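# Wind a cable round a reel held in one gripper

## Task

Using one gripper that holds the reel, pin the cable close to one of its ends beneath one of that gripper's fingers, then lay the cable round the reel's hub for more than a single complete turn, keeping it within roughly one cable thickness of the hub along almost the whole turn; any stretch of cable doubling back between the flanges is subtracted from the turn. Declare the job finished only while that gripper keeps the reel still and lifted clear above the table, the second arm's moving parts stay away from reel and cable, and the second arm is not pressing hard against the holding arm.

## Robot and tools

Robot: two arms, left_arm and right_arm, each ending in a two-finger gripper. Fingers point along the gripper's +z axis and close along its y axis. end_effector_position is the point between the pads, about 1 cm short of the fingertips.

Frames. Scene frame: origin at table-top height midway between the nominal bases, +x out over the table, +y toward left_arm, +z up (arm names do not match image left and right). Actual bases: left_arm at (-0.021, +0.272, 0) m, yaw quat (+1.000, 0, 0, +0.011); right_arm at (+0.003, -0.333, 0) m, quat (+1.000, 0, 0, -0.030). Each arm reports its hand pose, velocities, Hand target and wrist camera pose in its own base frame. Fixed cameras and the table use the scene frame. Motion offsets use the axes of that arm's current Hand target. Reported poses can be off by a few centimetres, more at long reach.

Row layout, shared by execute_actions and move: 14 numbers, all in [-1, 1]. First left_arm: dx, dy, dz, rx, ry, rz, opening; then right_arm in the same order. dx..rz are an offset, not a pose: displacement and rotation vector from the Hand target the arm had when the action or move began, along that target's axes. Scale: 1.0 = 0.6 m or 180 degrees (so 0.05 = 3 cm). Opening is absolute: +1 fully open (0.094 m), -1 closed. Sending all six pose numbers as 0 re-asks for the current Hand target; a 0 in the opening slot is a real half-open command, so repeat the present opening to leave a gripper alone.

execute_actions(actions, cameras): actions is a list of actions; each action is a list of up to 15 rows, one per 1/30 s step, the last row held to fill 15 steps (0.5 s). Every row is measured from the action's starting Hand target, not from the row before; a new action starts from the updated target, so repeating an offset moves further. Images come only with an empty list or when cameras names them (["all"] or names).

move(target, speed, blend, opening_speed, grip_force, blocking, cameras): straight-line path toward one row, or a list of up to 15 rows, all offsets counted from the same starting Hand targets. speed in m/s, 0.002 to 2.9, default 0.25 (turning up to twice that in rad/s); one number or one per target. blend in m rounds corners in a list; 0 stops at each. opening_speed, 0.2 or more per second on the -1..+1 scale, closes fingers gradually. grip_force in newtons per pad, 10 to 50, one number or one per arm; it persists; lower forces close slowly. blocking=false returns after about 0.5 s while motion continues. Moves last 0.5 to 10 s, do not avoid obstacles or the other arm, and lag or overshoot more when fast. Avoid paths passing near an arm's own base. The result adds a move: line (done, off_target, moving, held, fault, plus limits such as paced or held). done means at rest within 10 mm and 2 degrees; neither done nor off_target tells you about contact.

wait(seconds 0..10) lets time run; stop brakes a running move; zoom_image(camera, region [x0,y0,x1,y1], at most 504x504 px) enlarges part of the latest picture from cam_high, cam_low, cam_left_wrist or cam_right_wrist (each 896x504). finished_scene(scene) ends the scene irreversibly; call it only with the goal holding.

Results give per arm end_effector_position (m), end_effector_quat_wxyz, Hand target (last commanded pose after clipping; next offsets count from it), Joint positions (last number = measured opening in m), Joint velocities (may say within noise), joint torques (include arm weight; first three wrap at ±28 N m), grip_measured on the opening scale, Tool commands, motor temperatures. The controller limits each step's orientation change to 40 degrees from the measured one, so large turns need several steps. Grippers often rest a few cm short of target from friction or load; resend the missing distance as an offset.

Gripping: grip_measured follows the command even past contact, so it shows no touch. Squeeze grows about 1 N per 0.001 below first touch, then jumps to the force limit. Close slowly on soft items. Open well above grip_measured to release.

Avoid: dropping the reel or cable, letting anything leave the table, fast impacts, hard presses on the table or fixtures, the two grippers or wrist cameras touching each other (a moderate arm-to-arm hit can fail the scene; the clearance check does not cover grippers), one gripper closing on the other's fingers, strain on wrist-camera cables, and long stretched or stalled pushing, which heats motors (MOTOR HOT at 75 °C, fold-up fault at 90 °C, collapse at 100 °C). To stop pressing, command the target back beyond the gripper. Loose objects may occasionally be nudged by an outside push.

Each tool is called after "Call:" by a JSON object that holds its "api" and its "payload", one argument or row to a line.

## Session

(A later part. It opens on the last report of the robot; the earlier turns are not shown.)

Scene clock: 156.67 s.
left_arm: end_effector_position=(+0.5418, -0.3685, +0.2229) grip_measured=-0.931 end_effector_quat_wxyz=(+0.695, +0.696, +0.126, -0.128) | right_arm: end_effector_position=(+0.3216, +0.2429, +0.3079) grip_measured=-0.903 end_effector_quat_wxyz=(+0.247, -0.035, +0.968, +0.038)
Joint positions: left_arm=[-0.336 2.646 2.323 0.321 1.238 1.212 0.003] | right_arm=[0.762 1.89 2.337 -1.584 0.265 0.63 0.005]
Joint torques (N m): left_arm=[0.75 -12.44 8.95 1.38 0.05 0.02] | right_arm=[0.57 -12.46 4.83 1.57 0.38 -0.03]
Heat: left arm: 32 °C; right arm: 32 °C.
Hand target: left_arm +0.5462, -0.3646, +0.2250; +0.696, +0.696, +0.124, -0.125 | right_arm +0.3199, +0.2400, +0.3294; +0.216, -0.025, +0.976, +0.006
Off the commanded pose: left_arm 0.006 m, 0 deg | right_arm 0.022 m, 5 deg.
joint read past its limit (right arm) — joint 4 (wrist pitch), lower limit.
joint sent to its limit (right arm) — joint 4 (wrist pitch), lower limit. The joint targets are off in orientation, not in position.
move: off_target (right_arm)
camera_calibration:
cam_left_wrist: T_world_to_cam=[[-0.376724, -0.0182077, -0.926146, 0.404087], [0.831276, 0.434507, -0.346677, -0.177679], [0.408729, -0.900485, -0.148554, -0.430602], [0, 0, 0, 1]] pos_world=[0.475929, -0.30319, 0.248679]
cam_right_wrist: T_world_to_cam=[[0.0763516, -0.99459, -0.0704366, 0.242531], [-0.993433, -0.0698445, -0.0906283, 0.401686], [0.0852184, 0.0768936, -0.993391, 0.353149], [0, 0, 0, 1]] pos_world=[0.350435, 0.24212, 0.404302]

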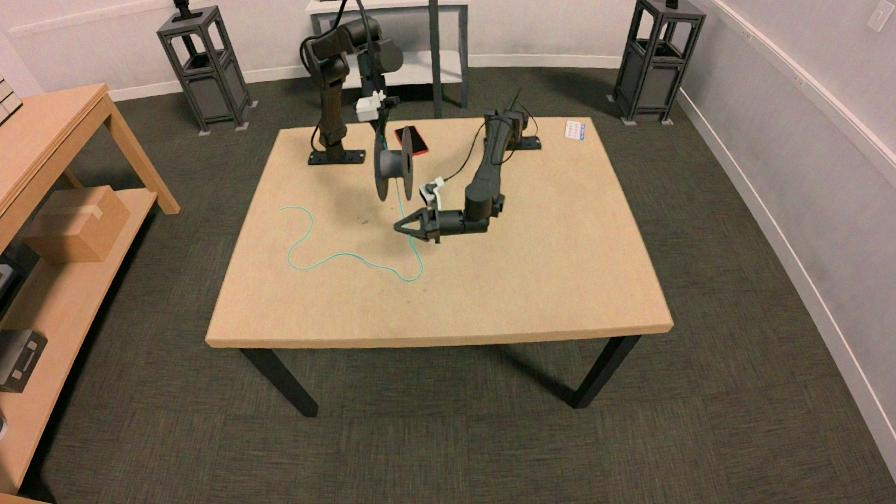

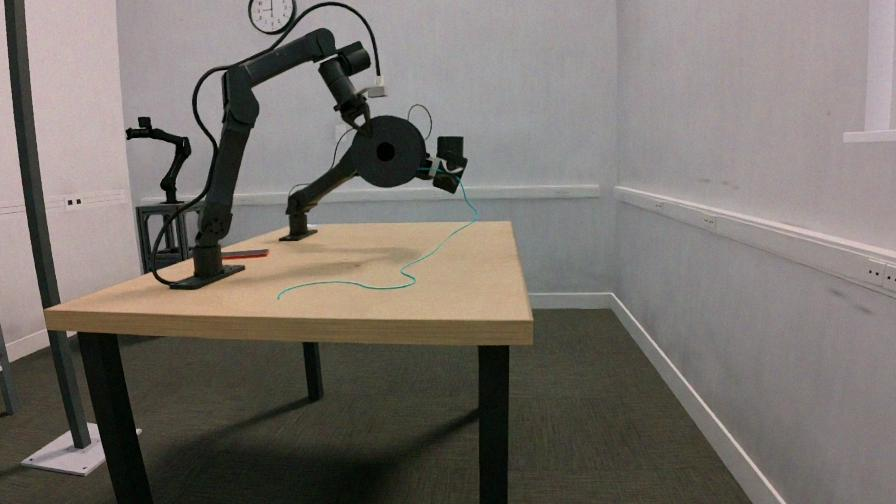

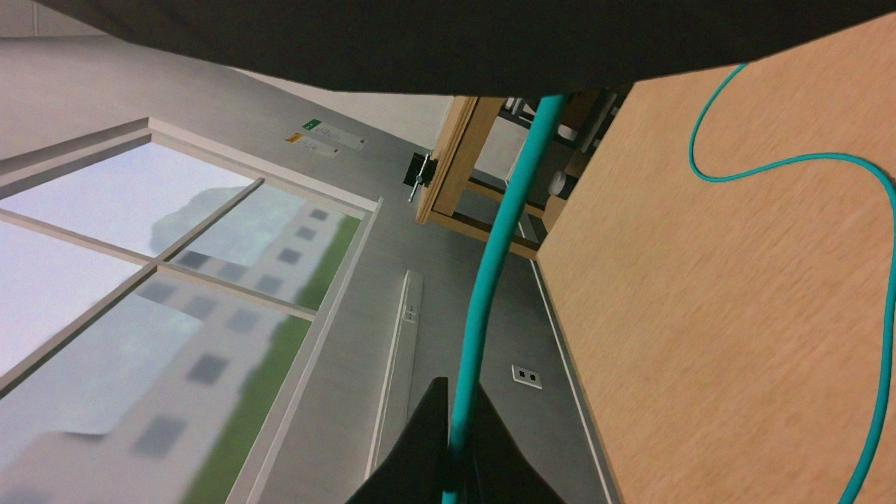

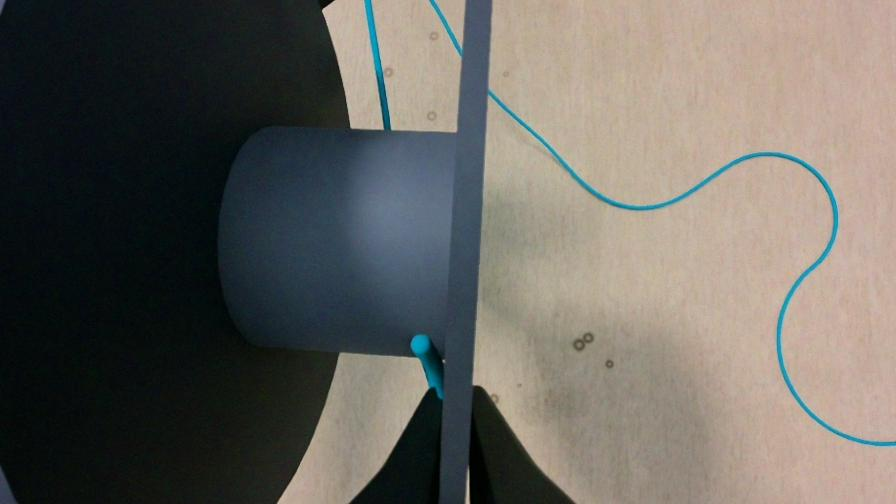

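Call:
{"api": "move", "payload": {
  "target": [
    [-0.066,0.157,0,0,0,0.222,-0.93,0,0,0,0,0,0,-1],
    [-0.1845,0.268,0,0,0,0.26,-0.93,0,0,0,0,0,0,-1]
  ],
  "speed": 0.07,
  "blend": [0.03,0],
  "cameras": ["all"]
}}

Call:
{"api": "zoom_image", "payload": {
  "camera": "cam_low",
  "region": [300, 80, 480, 260]
}}

Call:
{"api": "zoom_image", "payload": {
  "camera": "cam_high",
  "region": [340, 90, 540, 270]
}}

Scene clock: 165.60 s.
left_arm: end_effector_position=(+0.5103, -0.3684, +0.3711) grip_measured=-0.931 end_effector_quat_wxyz=(+0.695, +0.693, -0.130, +0.141) | right_arm: end_effector_position=(+0.3245, +0.2435, +0.3127) grip_measured=-0.903 end_effector_quat_wxyz=(+0.258, -0.032, +0.965, +0.043)
Joint positions: left_arm=[-0.357 2.601 2.833 -0.22 1.199 1.945 0.003] | right_arm=[0.762 1.883 2.337 -1.566 0.274 0.63 0.005]
Joint torques (N m): left_arm=[-0.21 -16.29 8.38 1.53 -0.11 -0.02] | right_arm=[0.64 -11.81 4.86 1.41 0.29 -0.04]
Heat: left arm: 34 °C; right arm: 32 °C.
Hand target: left_arm +0.4980, -0.3647, +0.4142; +0.688, +0.688, -0.163, +0.162 | right_arm +0.3200, +0.2400, +0.3294; +0.216, -0.025, +0.976, +0.006
Off the commanded pose: left_arm 0.045 m, 5 deg | right_arm 0.018 m, 7 deg.
elbow stopped short (left arm): the move would have taken joint 3 (elbow) straighter than the controller allows.
joint read past its limit (right arm) — joint 4 (wrist pitch), lower limit.
joint sent to its limit (right arm) — joint 4 (wrist pitch), lower limit. The joint targets are off in orientation, not in position.
move: off_target (left_arm, right_arm)
camera_calibration:
cam_left_wrist: T_world_to_cam=[[0.353354, -0.0187671, -0.935302, 0.160139], [0.838023, 0.450695, 0.307559, -0.340377], [0.415764, -0.892481, 0.174982, -0.5163], [0, 0, 0, 1]] pos_world=[0.443317, -0.304377, 0.344807]
cam_right_wrist: T_world_to_cam=[[0.0741067, -0.99408, -0.0794559, 0.246593], [-0.991317, -0.0647529, -0.114449, 0.410639], [0.108626, 0.0872473, -0.990247, 0.346567], [0, 0, 0, 1]] pos_world=[0.351153, 0.241486, 0.409777]

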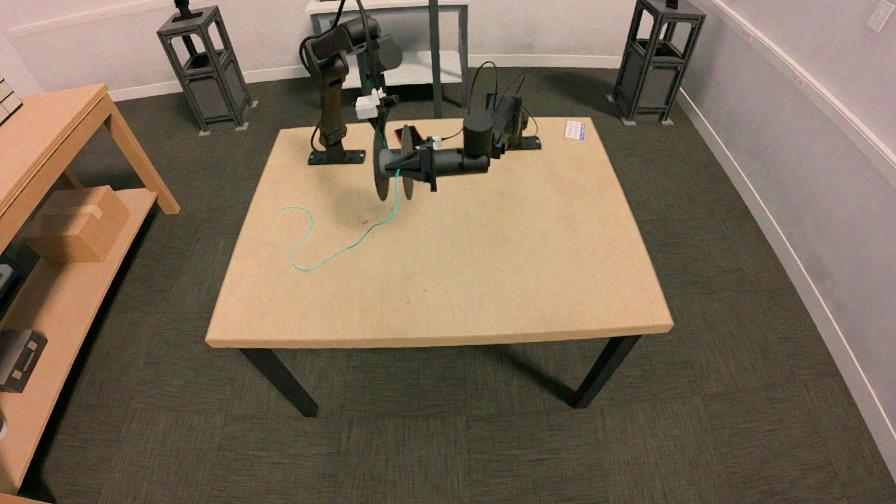

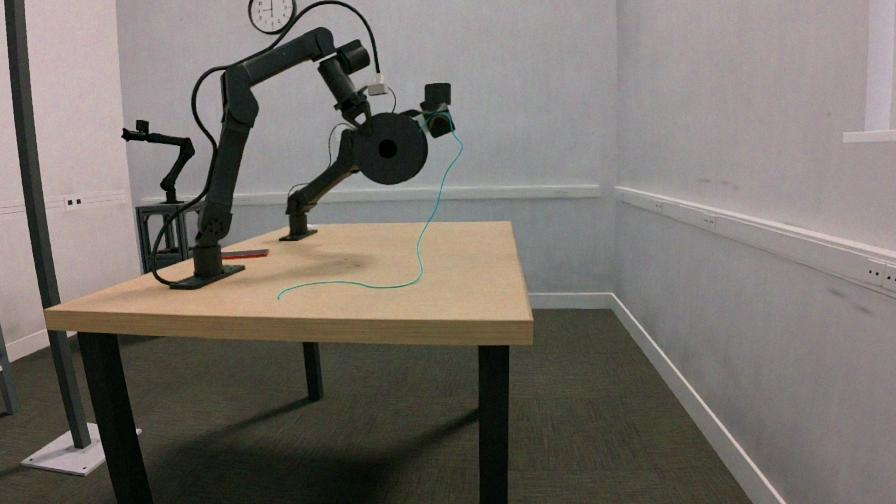

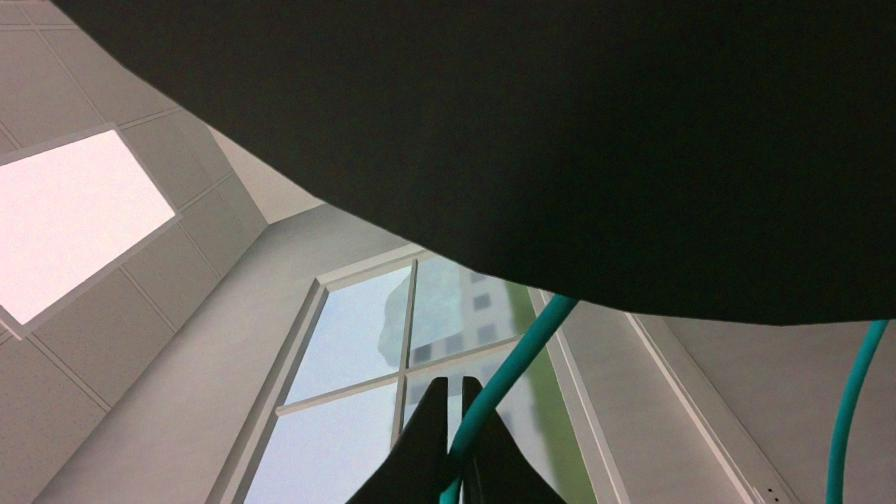

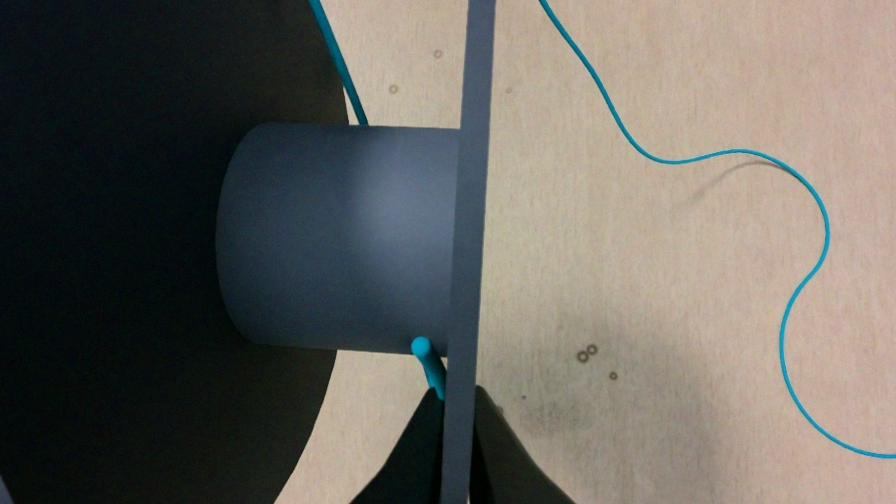

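Scaled by 2.800 from the camera's 896x504 image, which has a finer 1280x720 frame.

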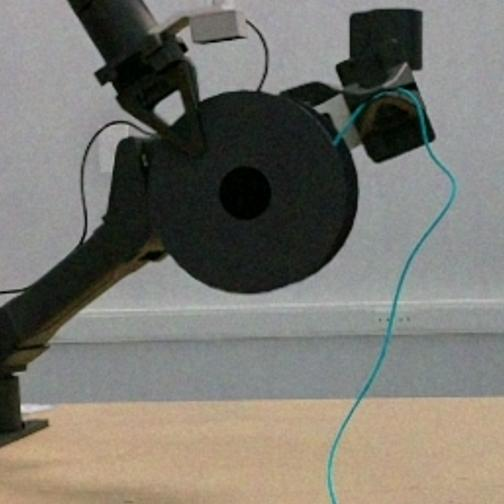

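Scaled by 2.520 from the camera's 896x504 image, which has a finer 1280x720 frame.

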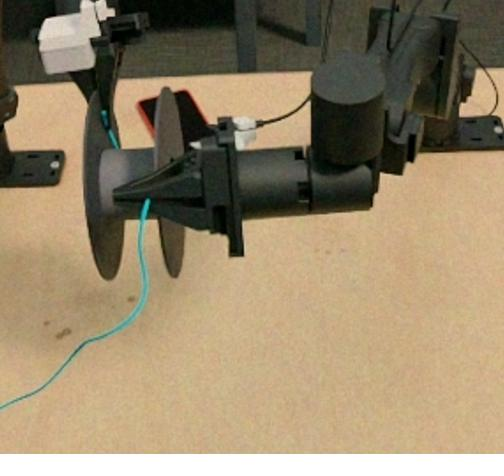

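Call:
{"api": "move", "payload": {
  "target": [
    [-0.037,0.03,-0.09,0,0,0,-0.93,0,0,0,0,0,0,-1],
    [-0.127,0.11,-0.1,0,0,0,-0.93,0,0,0,0,0,0,-1]
  ],
  "speed": 0.07,
  "blend": [0.03,0],
  "cameras": ["all"]
}}

Call:
{"api": "zoom_image", "payload": {
  "camera": "cam_low",
  "region": [300, 50, 480, 260]
}}

Call:
{"api": "zoom_image", "payload": {
  "camera": "cam_high",
  "region": [340, 90, 540, 270]
}}

Scene clock: 170.57 s.
left_arm: end_effector_position=(+0.4238, -0.3099, +0.4085) grip_measured=-0.930 end_effector_quat_wxyz=(+0.679, +0.707, -0.131, +0.149) | right_arm: end_effector_position=(+0.3160, +0.2576, +0.3186) grip_measured=-0.903 end_effector_quat_wxyz=(+0.258, -0.059, +0.962, +0.069)
Joint positions: left_arm=[-0.303 1.969 1.967 -0.096 1.233 2.063 0.003] | right_arm=[0.783 1.869 2.337 -1.545 0.23 0.601 0.005]
Joint torques (N m): left_arm=[-0.14 -13.61 5.72 1.84 0.45 -0.22] | right_arm=[-1.03 -10.61 4.81 1.24 0.66 0.31]
Heat: left arm: 35 °C; right arm: 32 °C.
Hand target: left_arm +0.4004, -0.3045, +0.4392; +0.688, +0.688, -0.163, +0.162 | right_arm +0.3199, +0.2400, +0.3294; +0.215, -0.025, +0.976, +0.006
Off the commanded pose: left_arm 0.039 m, 5 deg | right_arm 0.021 m, 10 deg.
joint sent to its limit (right arm) — joint 4 (wrist pitch), lower limit. The joint targets are off in orientation, not in position.
move: off_target (left_arm, right_arm); blend cut to 0.0294 m at target 1
camera_calibration:
cam_left_wrist: T_world_to_cam=[[0.364125, 0.0226867, -0.931074, 0.23331], [0.826288, 0.453392, 0.334193, -0.310865], [0.429723, -0.891023, 0.146345, -0.42842], [0, 0, 0, 1]] pos_world=[0.356011, -0.246081, 0.383815]
cam_right_wrist: T_world_to_cam=[[0.139527, -0.983346, -0.116463, 0.250118], [-0.984828, -0.12555, -0.119793, 0.419042], [0.103176, 0.13141, -0.985944, 0.341069], [0, 0, 0, 1]] pos_world=[0.342596, 0.253743, 0.415603]

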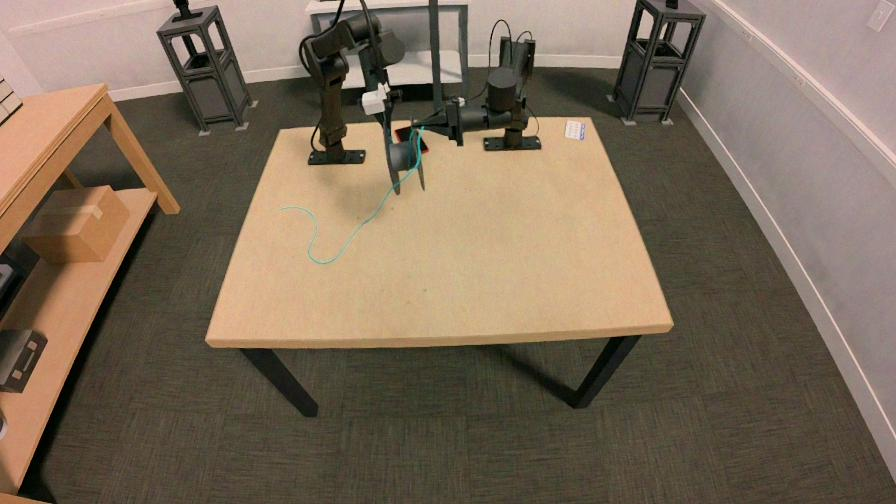

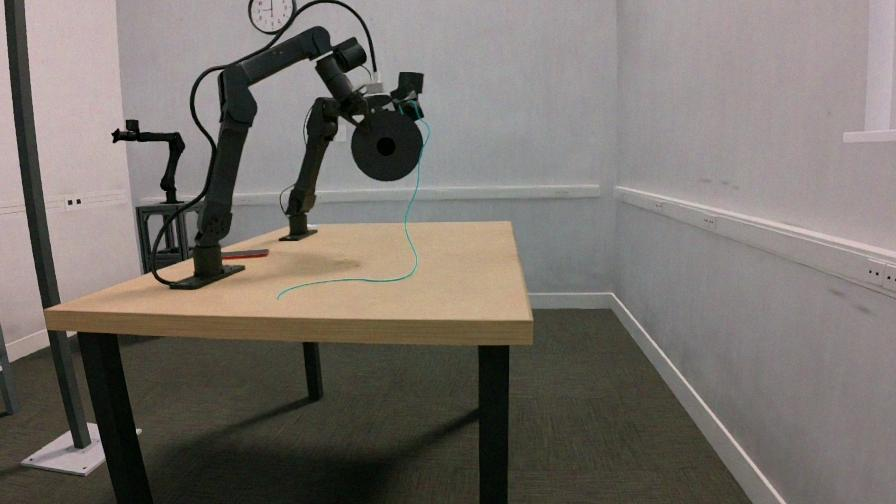

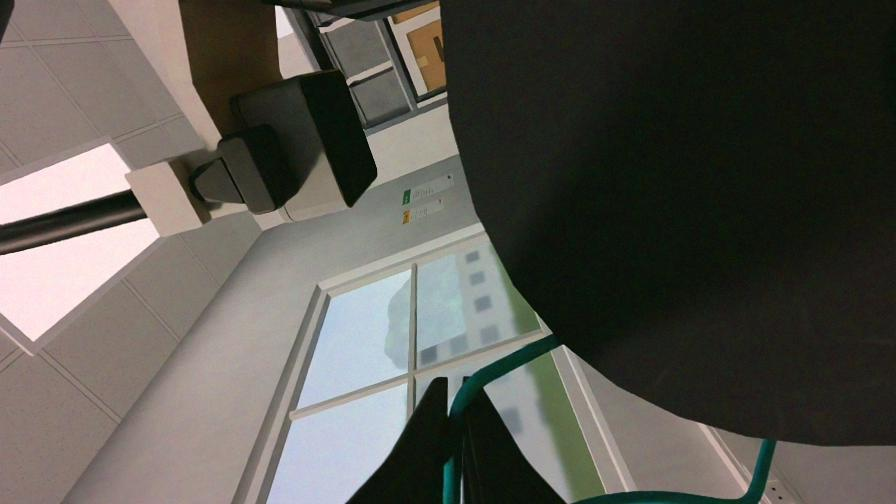

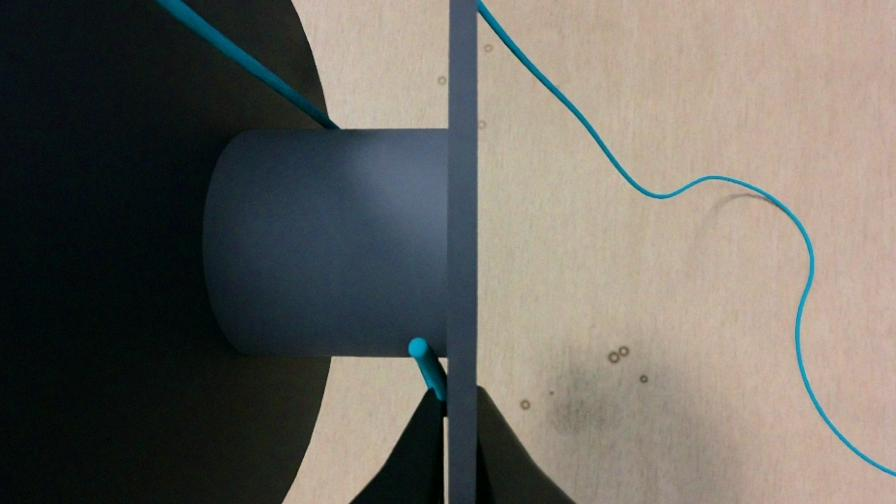

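Scaled by 2.400 from the camera's 896x504 image, which has a finer 1280x720 frame.

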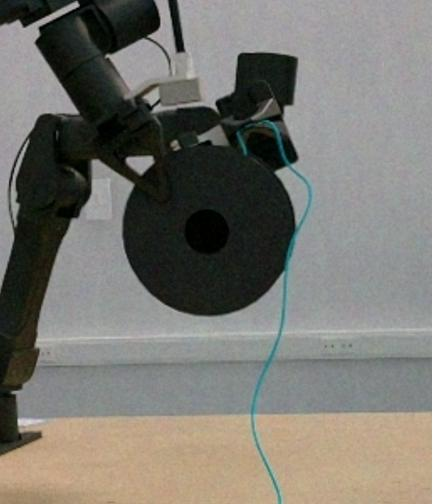

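Scaled by 2.520 from the camera's 896x504 image, which has a finer 1280x720 frame.

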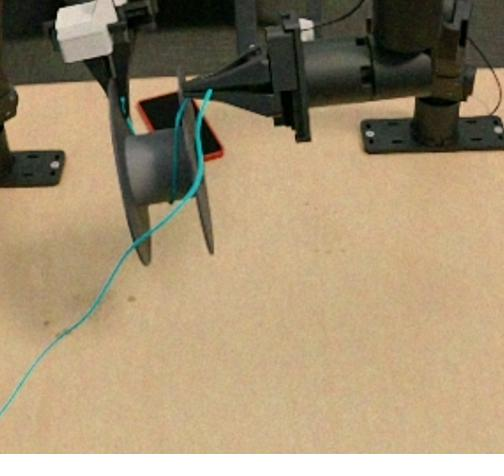

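Call:
{"api": "move", "payload": {
  "target": [0.02,-0.02,-0.01,0,0,0,-0.9,0,0,0,0,0,0,-1],
  "speed": 0.07,
  "cameras": ["cam_left_wrist","cam_high","cam_low"]
}}

Call:
{"api": "zoom_image", "payload": {
  "camera": "cam_high",
  "region": [380, 90, 480, 200]
}}

Scene clock: 173.60 s.
left_arm: end_effector_position=(+0.4225, -0.3041, +0.4111) grip_measured=-0.901 end_effector_quat_wxyz=(+0.682, +0.702, -0.140, +0.147) | right_arm: end_effector_position=(+0.3169, +0.2551, +0.3186) grip_measured=-0.903 end_effector_quat_wxyz=(+0.261, -0.057, +0.962, +0.063)
Joint positions: left_arm=[-0.289 1.969 1.967 -0.082 1.265 2.059 0.005] | right_arm=[0.782 1.869 2.337 -1.549 0.243 0.602 0.005]
Joint torques (N m): left_arm=[0.9 -9.72 9.35 1.68 0.33 -0.15] | right_arm=[-1.01 -10.66 4.79 1.27 0.57 0.29]
Heat: left arm: 36 °C; right arm: 31 °C.
Hand target: left_arm +0.4166, -0.2984, +0.4339; +0.688, +0.688, -0.163, +0.162 | right_arm +0.3199, +0.2400, +0.3294; +0.216, -0.025, +0.976, +0.006
Off the commanded pose: left_arm 0.024 m, 4 deg | right_arm 0.019 m, 9 deg.
joint sent to its limit (right arm) — joint 4 (wrist pitch), lower limit. The joint targets are off in orientation, not in position.
move: off_target (left_arm, right_arm)
camera_calibration:
cam_left_wrist: T_world_to_cam=[[0.373612, 0.00944084, -0.927537, 0.22652], [0.83071, 0.441509, 0.339104, -0.320804], [0.412717, -0.897207, 0.15711, -0.422186], [0, 0, 0, 1]] pos_world=[0.356108, -0.239289, 0.385221]
Images, in order (width x height): cam_high 896x504, cam_low 896x504, cam_left_wrist 896x504.

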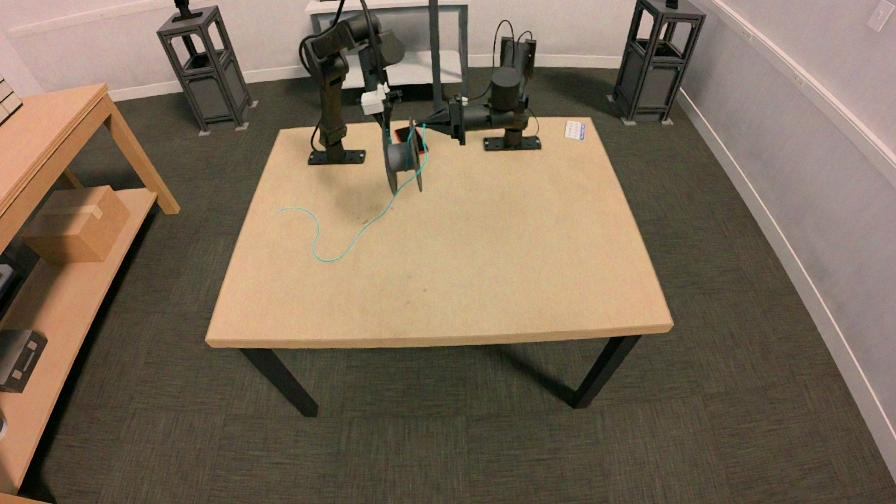

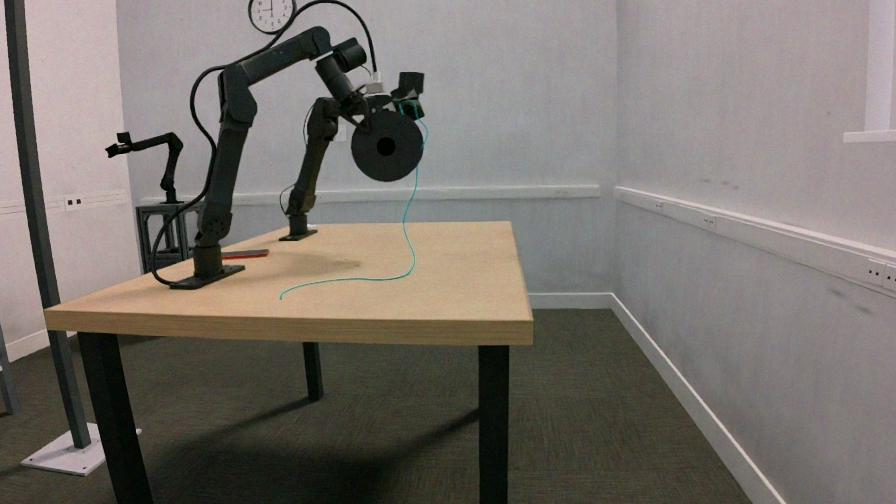

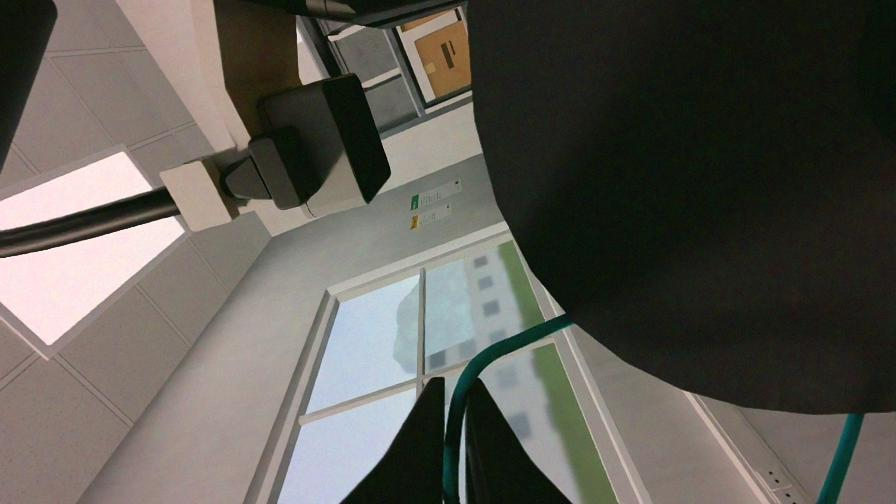

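Scaled by 4.582 from the camera's 896x504 image, which has a finer 1280x720 frame.

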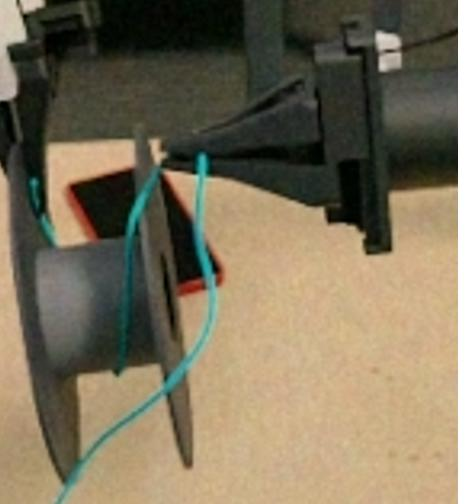

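Call:
{"api": "move", "payload": {
  "target": [
    [-0.035,0.048,-0.01,0,0,0,-0.9,0,0,0,0,0,0,-1],
    [-0.15,0.08,-0.01,0,0,-0.03,-0.9,0,0,0,0,0,0,-1]
  ],
  "speed": 0.05,
  "blend": [0.03,0],
  "cameras": ["cam_left_wrist","cam_right_wrist","cam_high","cam_low"]
}}

Call:
{"api": "zoom_image", "payload": {
  "camera": "cam_high",
  "region": [360, 70, 500, 210]
}}

Call:
{"api": "zoom_image", "payload": {
  "camera": "cam_low",
  "region": [300, 50, 460, 240]
}}

Scene clock: 177.37 s.
left_arm: end_effector_position=(+0.3235, -0.2931, +0.4304) grip_measured=-0.901 end_effector_quat_wxyz=(+0.693, +0.698, -0.127, +0.128) | right_arm: end_effector_position=(+0.3158, +0.2438, +0.3148) grip_measured=-0.903 end_effector_quat_wxyz=(+0.252, -0.049, +0.965, +0.045)
Joint positions: left_arm=[-0.339 1.589 1.552 0.014 1.23 1.955 0.005] | right_arm=[0.772 1.869 2.335 -1.584 0.26 0.611 0.005]
Joint torques (N m): left_arm=[-0.57 -8.18 5.22 1.57 0.04 -0.14] | right_arm=[-0.12 -10.5 4.93 1.61 0.41 0.17]
Motor temperatures (°C): left_arm=[20 37 24 24 20 19 19] | right_arm=[22 31 26 26 23 19 22]
Heat: left arm: 37 °C; right arm: 31 °C.
Hand target: left_arm +0.3146, -0.2923, +0.4366; +0.695, +0.695, -0.130, +0.129 | right_arm +0.3198, +0.2400, +0.3293; +0.215, -0.025, +0.976, +0.006
Off the commanded pose: left_arm 0.011 m, 1 deg | right_arm 0.016 m, 7 deg.
joint read past its limit (right arm) — joint 4 (wrist pitch), lower limit.
joint sent to its limit (right arm) — joint 4 (wrist pitch), lower limit. The joint targets are off in orientation, not in position.
move: off_target (left_arm, right_arm); blend cut to 0.0179 m at target 1
camera_calibration:
cam_left_wrist: T_world_to_cam=[[0.331421, -0.0119826, -0.943407, 0.29564], [0.850762, 0.436071, 0.293336, -0.238361], [0.407878, -0.899832, 0.154717, -0.372708], [0, 0, 0, 1]] pos_world=[0.256826, -0.22789, 0.406493]
cam_right_wrist: T_world_to_cam=[[0.10621, -0.991479, -0.0754275, 0.235746], [-0.989793, -0.0981707, -0.103307, 0.406359], [0.0950218, 0.0856299, -0.991785, 0.354742], [0, 0, 0, 1]] pos_world=[0.343464, 0.243253, 0.411589]

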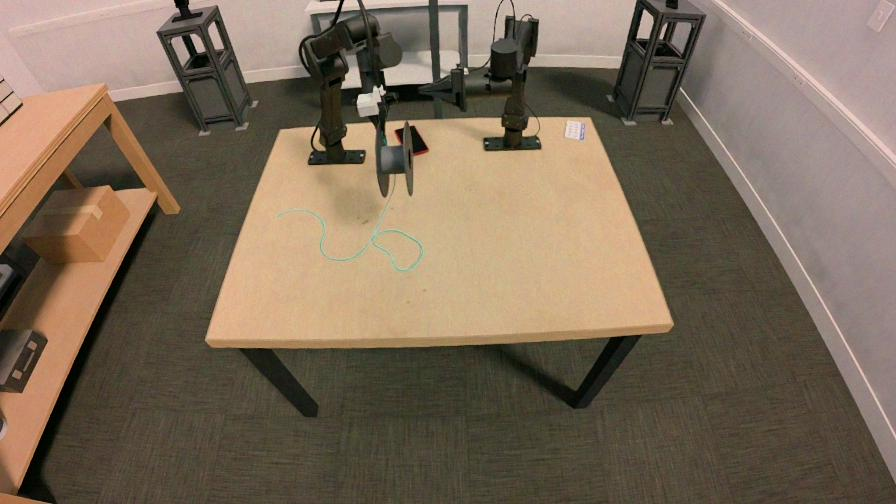

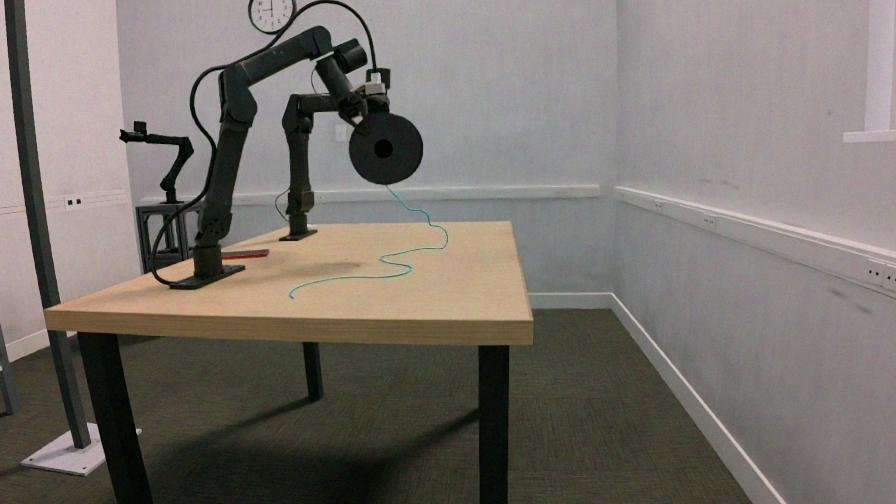

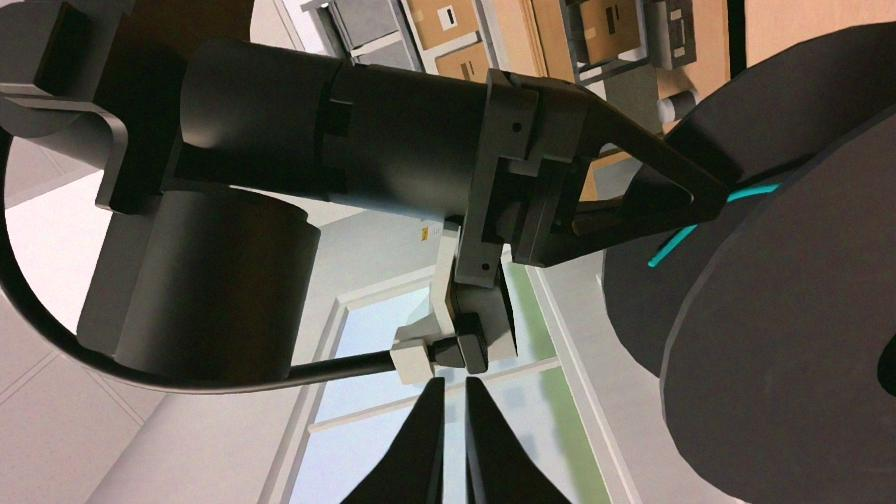

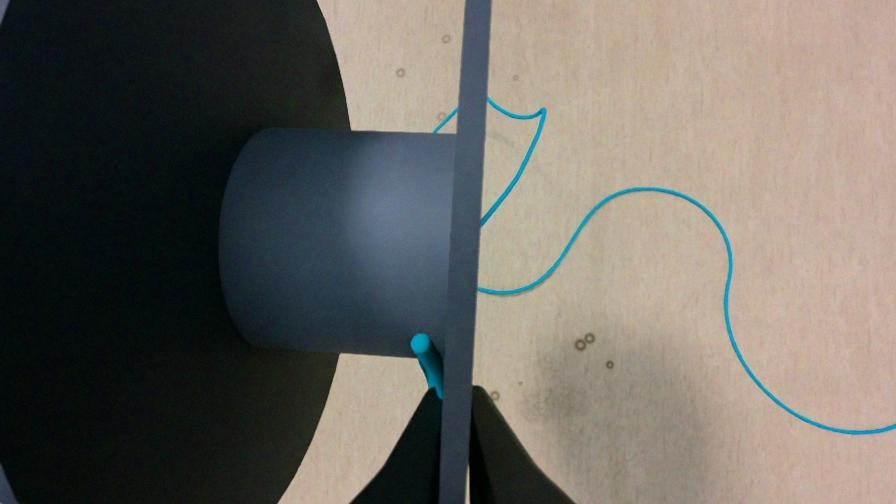

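Scaled by 3.600 from the camera's 896x504 image, which has a finer 1280x720 frame.

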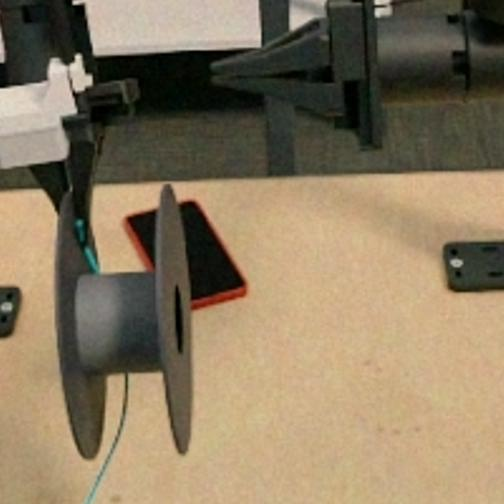

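Scaled by 2.653 from the camera's 896x504 image, which has a finer 1280x720 frame.

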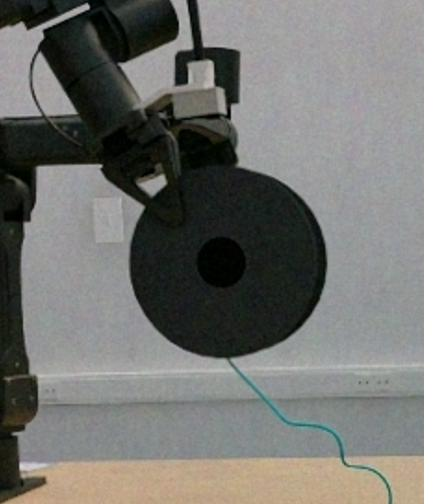

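Call:
{"api": "move", "payload": {
  "target": [
    [0.019,-0.02,-0.17,0,0,0,-0.3,0,0,0,0,0,0,-1],
    [0.258,-0.315,-0.17,0,0,-0.15,0,0,0,0,0,0,0,-1],
    [0.029,-0.573,-0.117,0,0,-0.372,0,0,0,0,0,0,0,-1]
  ],
  "speed": 0.2,
  "blend": [0.03,0.05,0],
  "cameras": ["all"]
}}

Call:
{"api": "zoom_image", "payload": {
  "camera": "cam_high",
  "region": [360, 100, 540, 270]
}}

Call:
{"api": "zoom_image", "payload": {
  "camera": "cam_low",
  "region": [300, 70, 480, 270]
}}

Scene clock: 186.40 s.
left_arm: end_effector_position=(+0.4589, -0.2202, +0.1275) grip_measured=-0.001 end_effector_quat_wxyz=(+0.641, +0.669, +0.267, -0.266) | right_arm: end_effector_position=(+0.3158, +0.2438, +0.3148) grip_measured=-0.903 end_effector_quat_wxyz=(+0.252, -0.049, +0.965, +0.045)
Joint positions: left_arm=[-0.089 2.304 1.429 0.421 1.487 1.251 0.047] | right_arm=[0.772 1.869 2.335 -1.584 0.26 0.611 0.005]
Joint torques (N m): left_arm=[-0.47 -10.1 4.36 1.35 0.31 -0.11] | right_arm=[-0.13 -10.52 4.89 1.61 0.4 0.18]
Heat: left arm: 36 °C; right arm: 30 °C.
Hand target: left_arm +0.4548, -0.2224, +0.1222; +0.651, +0.651, +0.275, -0.276 | right_arm +0.3198, +0.2400, +0.3293; +0.215, -0.025, +0.976, +0.006
Off the commanded pose: left_arm 0.007 m, 3 deg | right_arm 0.016 m, 7 deg.
joint read past its limit (right arm) — joint 4 (wrist pitch), lower limit.
joint sent to its limit (right arm) — joint 4 (wrist pitch), lower limit. The joint targets are off in orientation, not in position.
move: off_target (left_arm, right_arm); blend cut to 0 m at target 2
camera_calibration:
cam_left_wrist: T_world_to_cam=[[-0.716057, 0.0151225, -0.697878, 0.421077], [0.627388, 0.452233, -0.633932, -0.0721918], [0.306017, -0.891772, -0.333312, -0.204605], [0, 0, 0, 1]] pos_world=[0.40942, -0.156181, 0.179898]
cam_right_wrist: T_world_to_cam=[[0.10621, -0.991479, -0.0754275, 0.235746], [-0.989793, -0.0981707, -0.103307, 0.406359], [0.0950218, 0.0856299, -0.991785, 0.354742], [0, 0, 0, 1]] pos_world=[0.343464, 0.243253, 0.411589]

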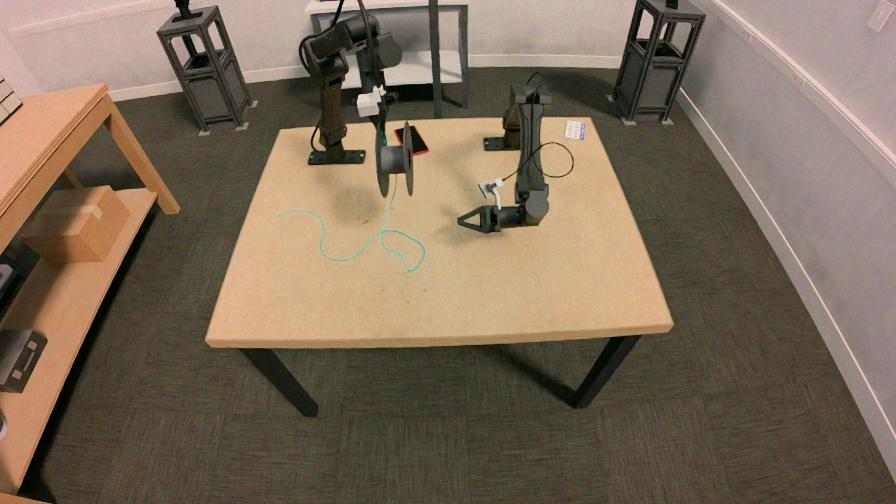

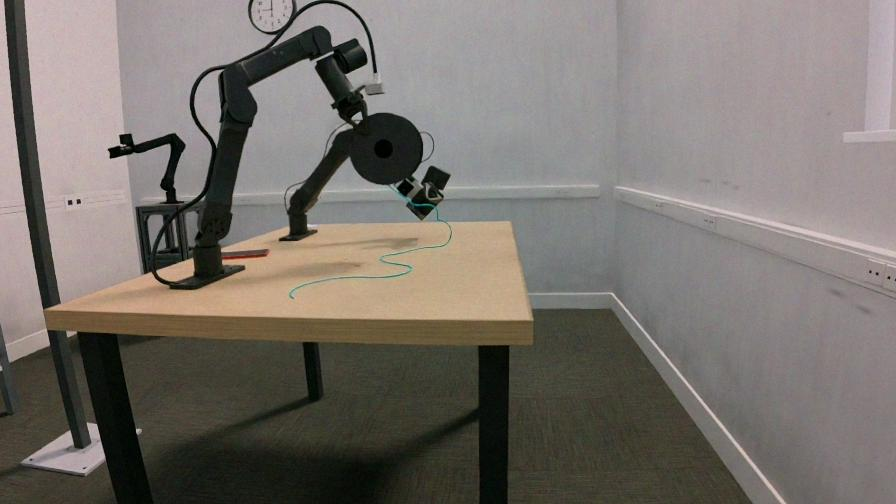

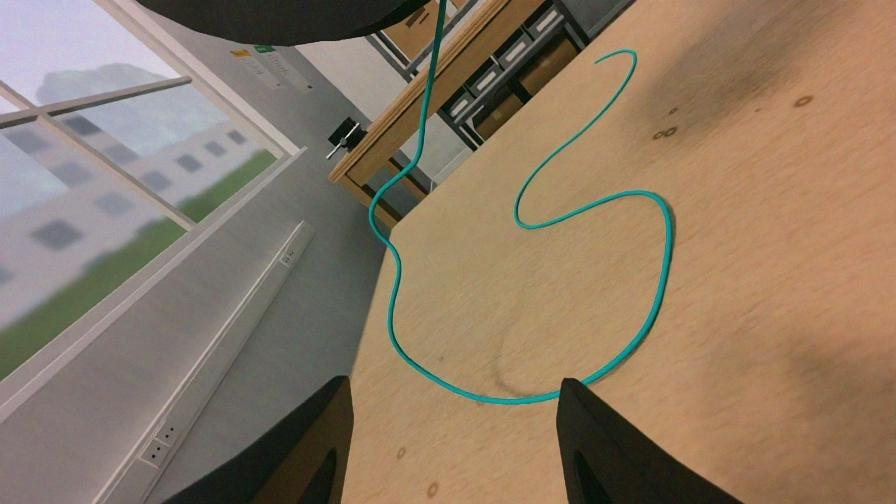

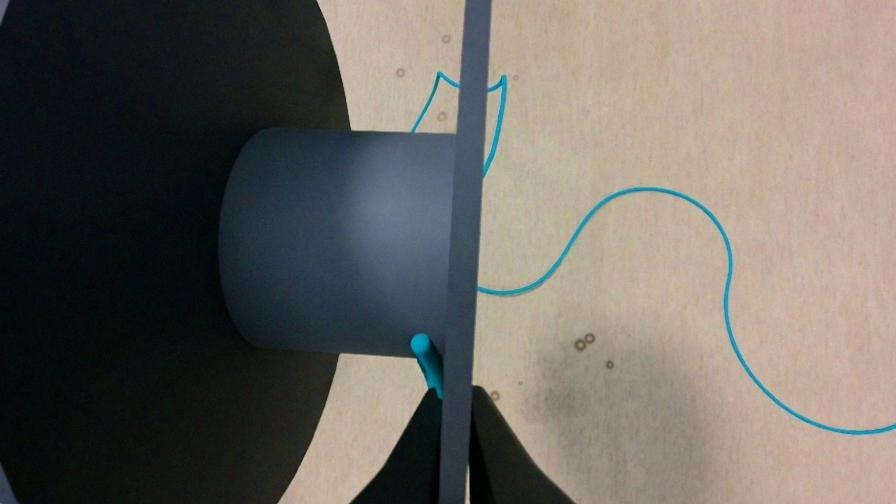

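Scaled by 2.800 from the camera's 896x504 image, which has a finer 1280x720 frame.

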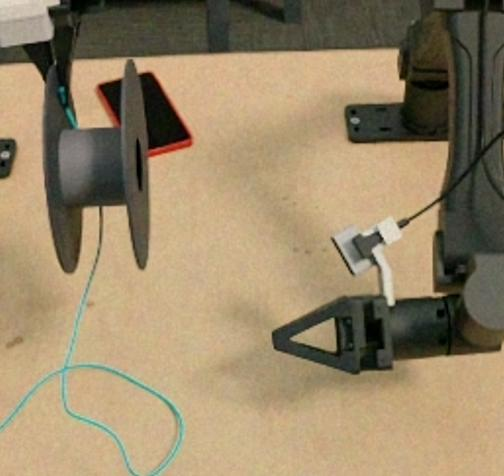

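Scaled by 2.520 from the camera's 896x504 image, which has a finer 1280x720 frame.

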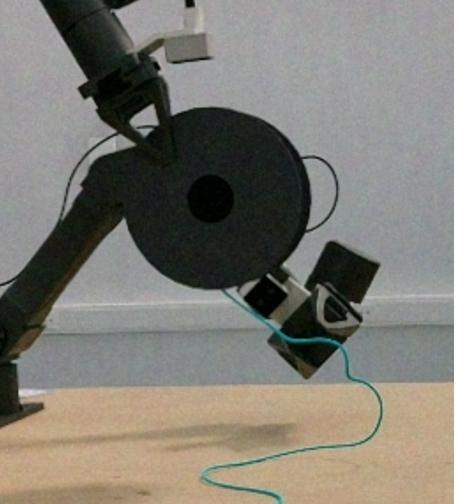

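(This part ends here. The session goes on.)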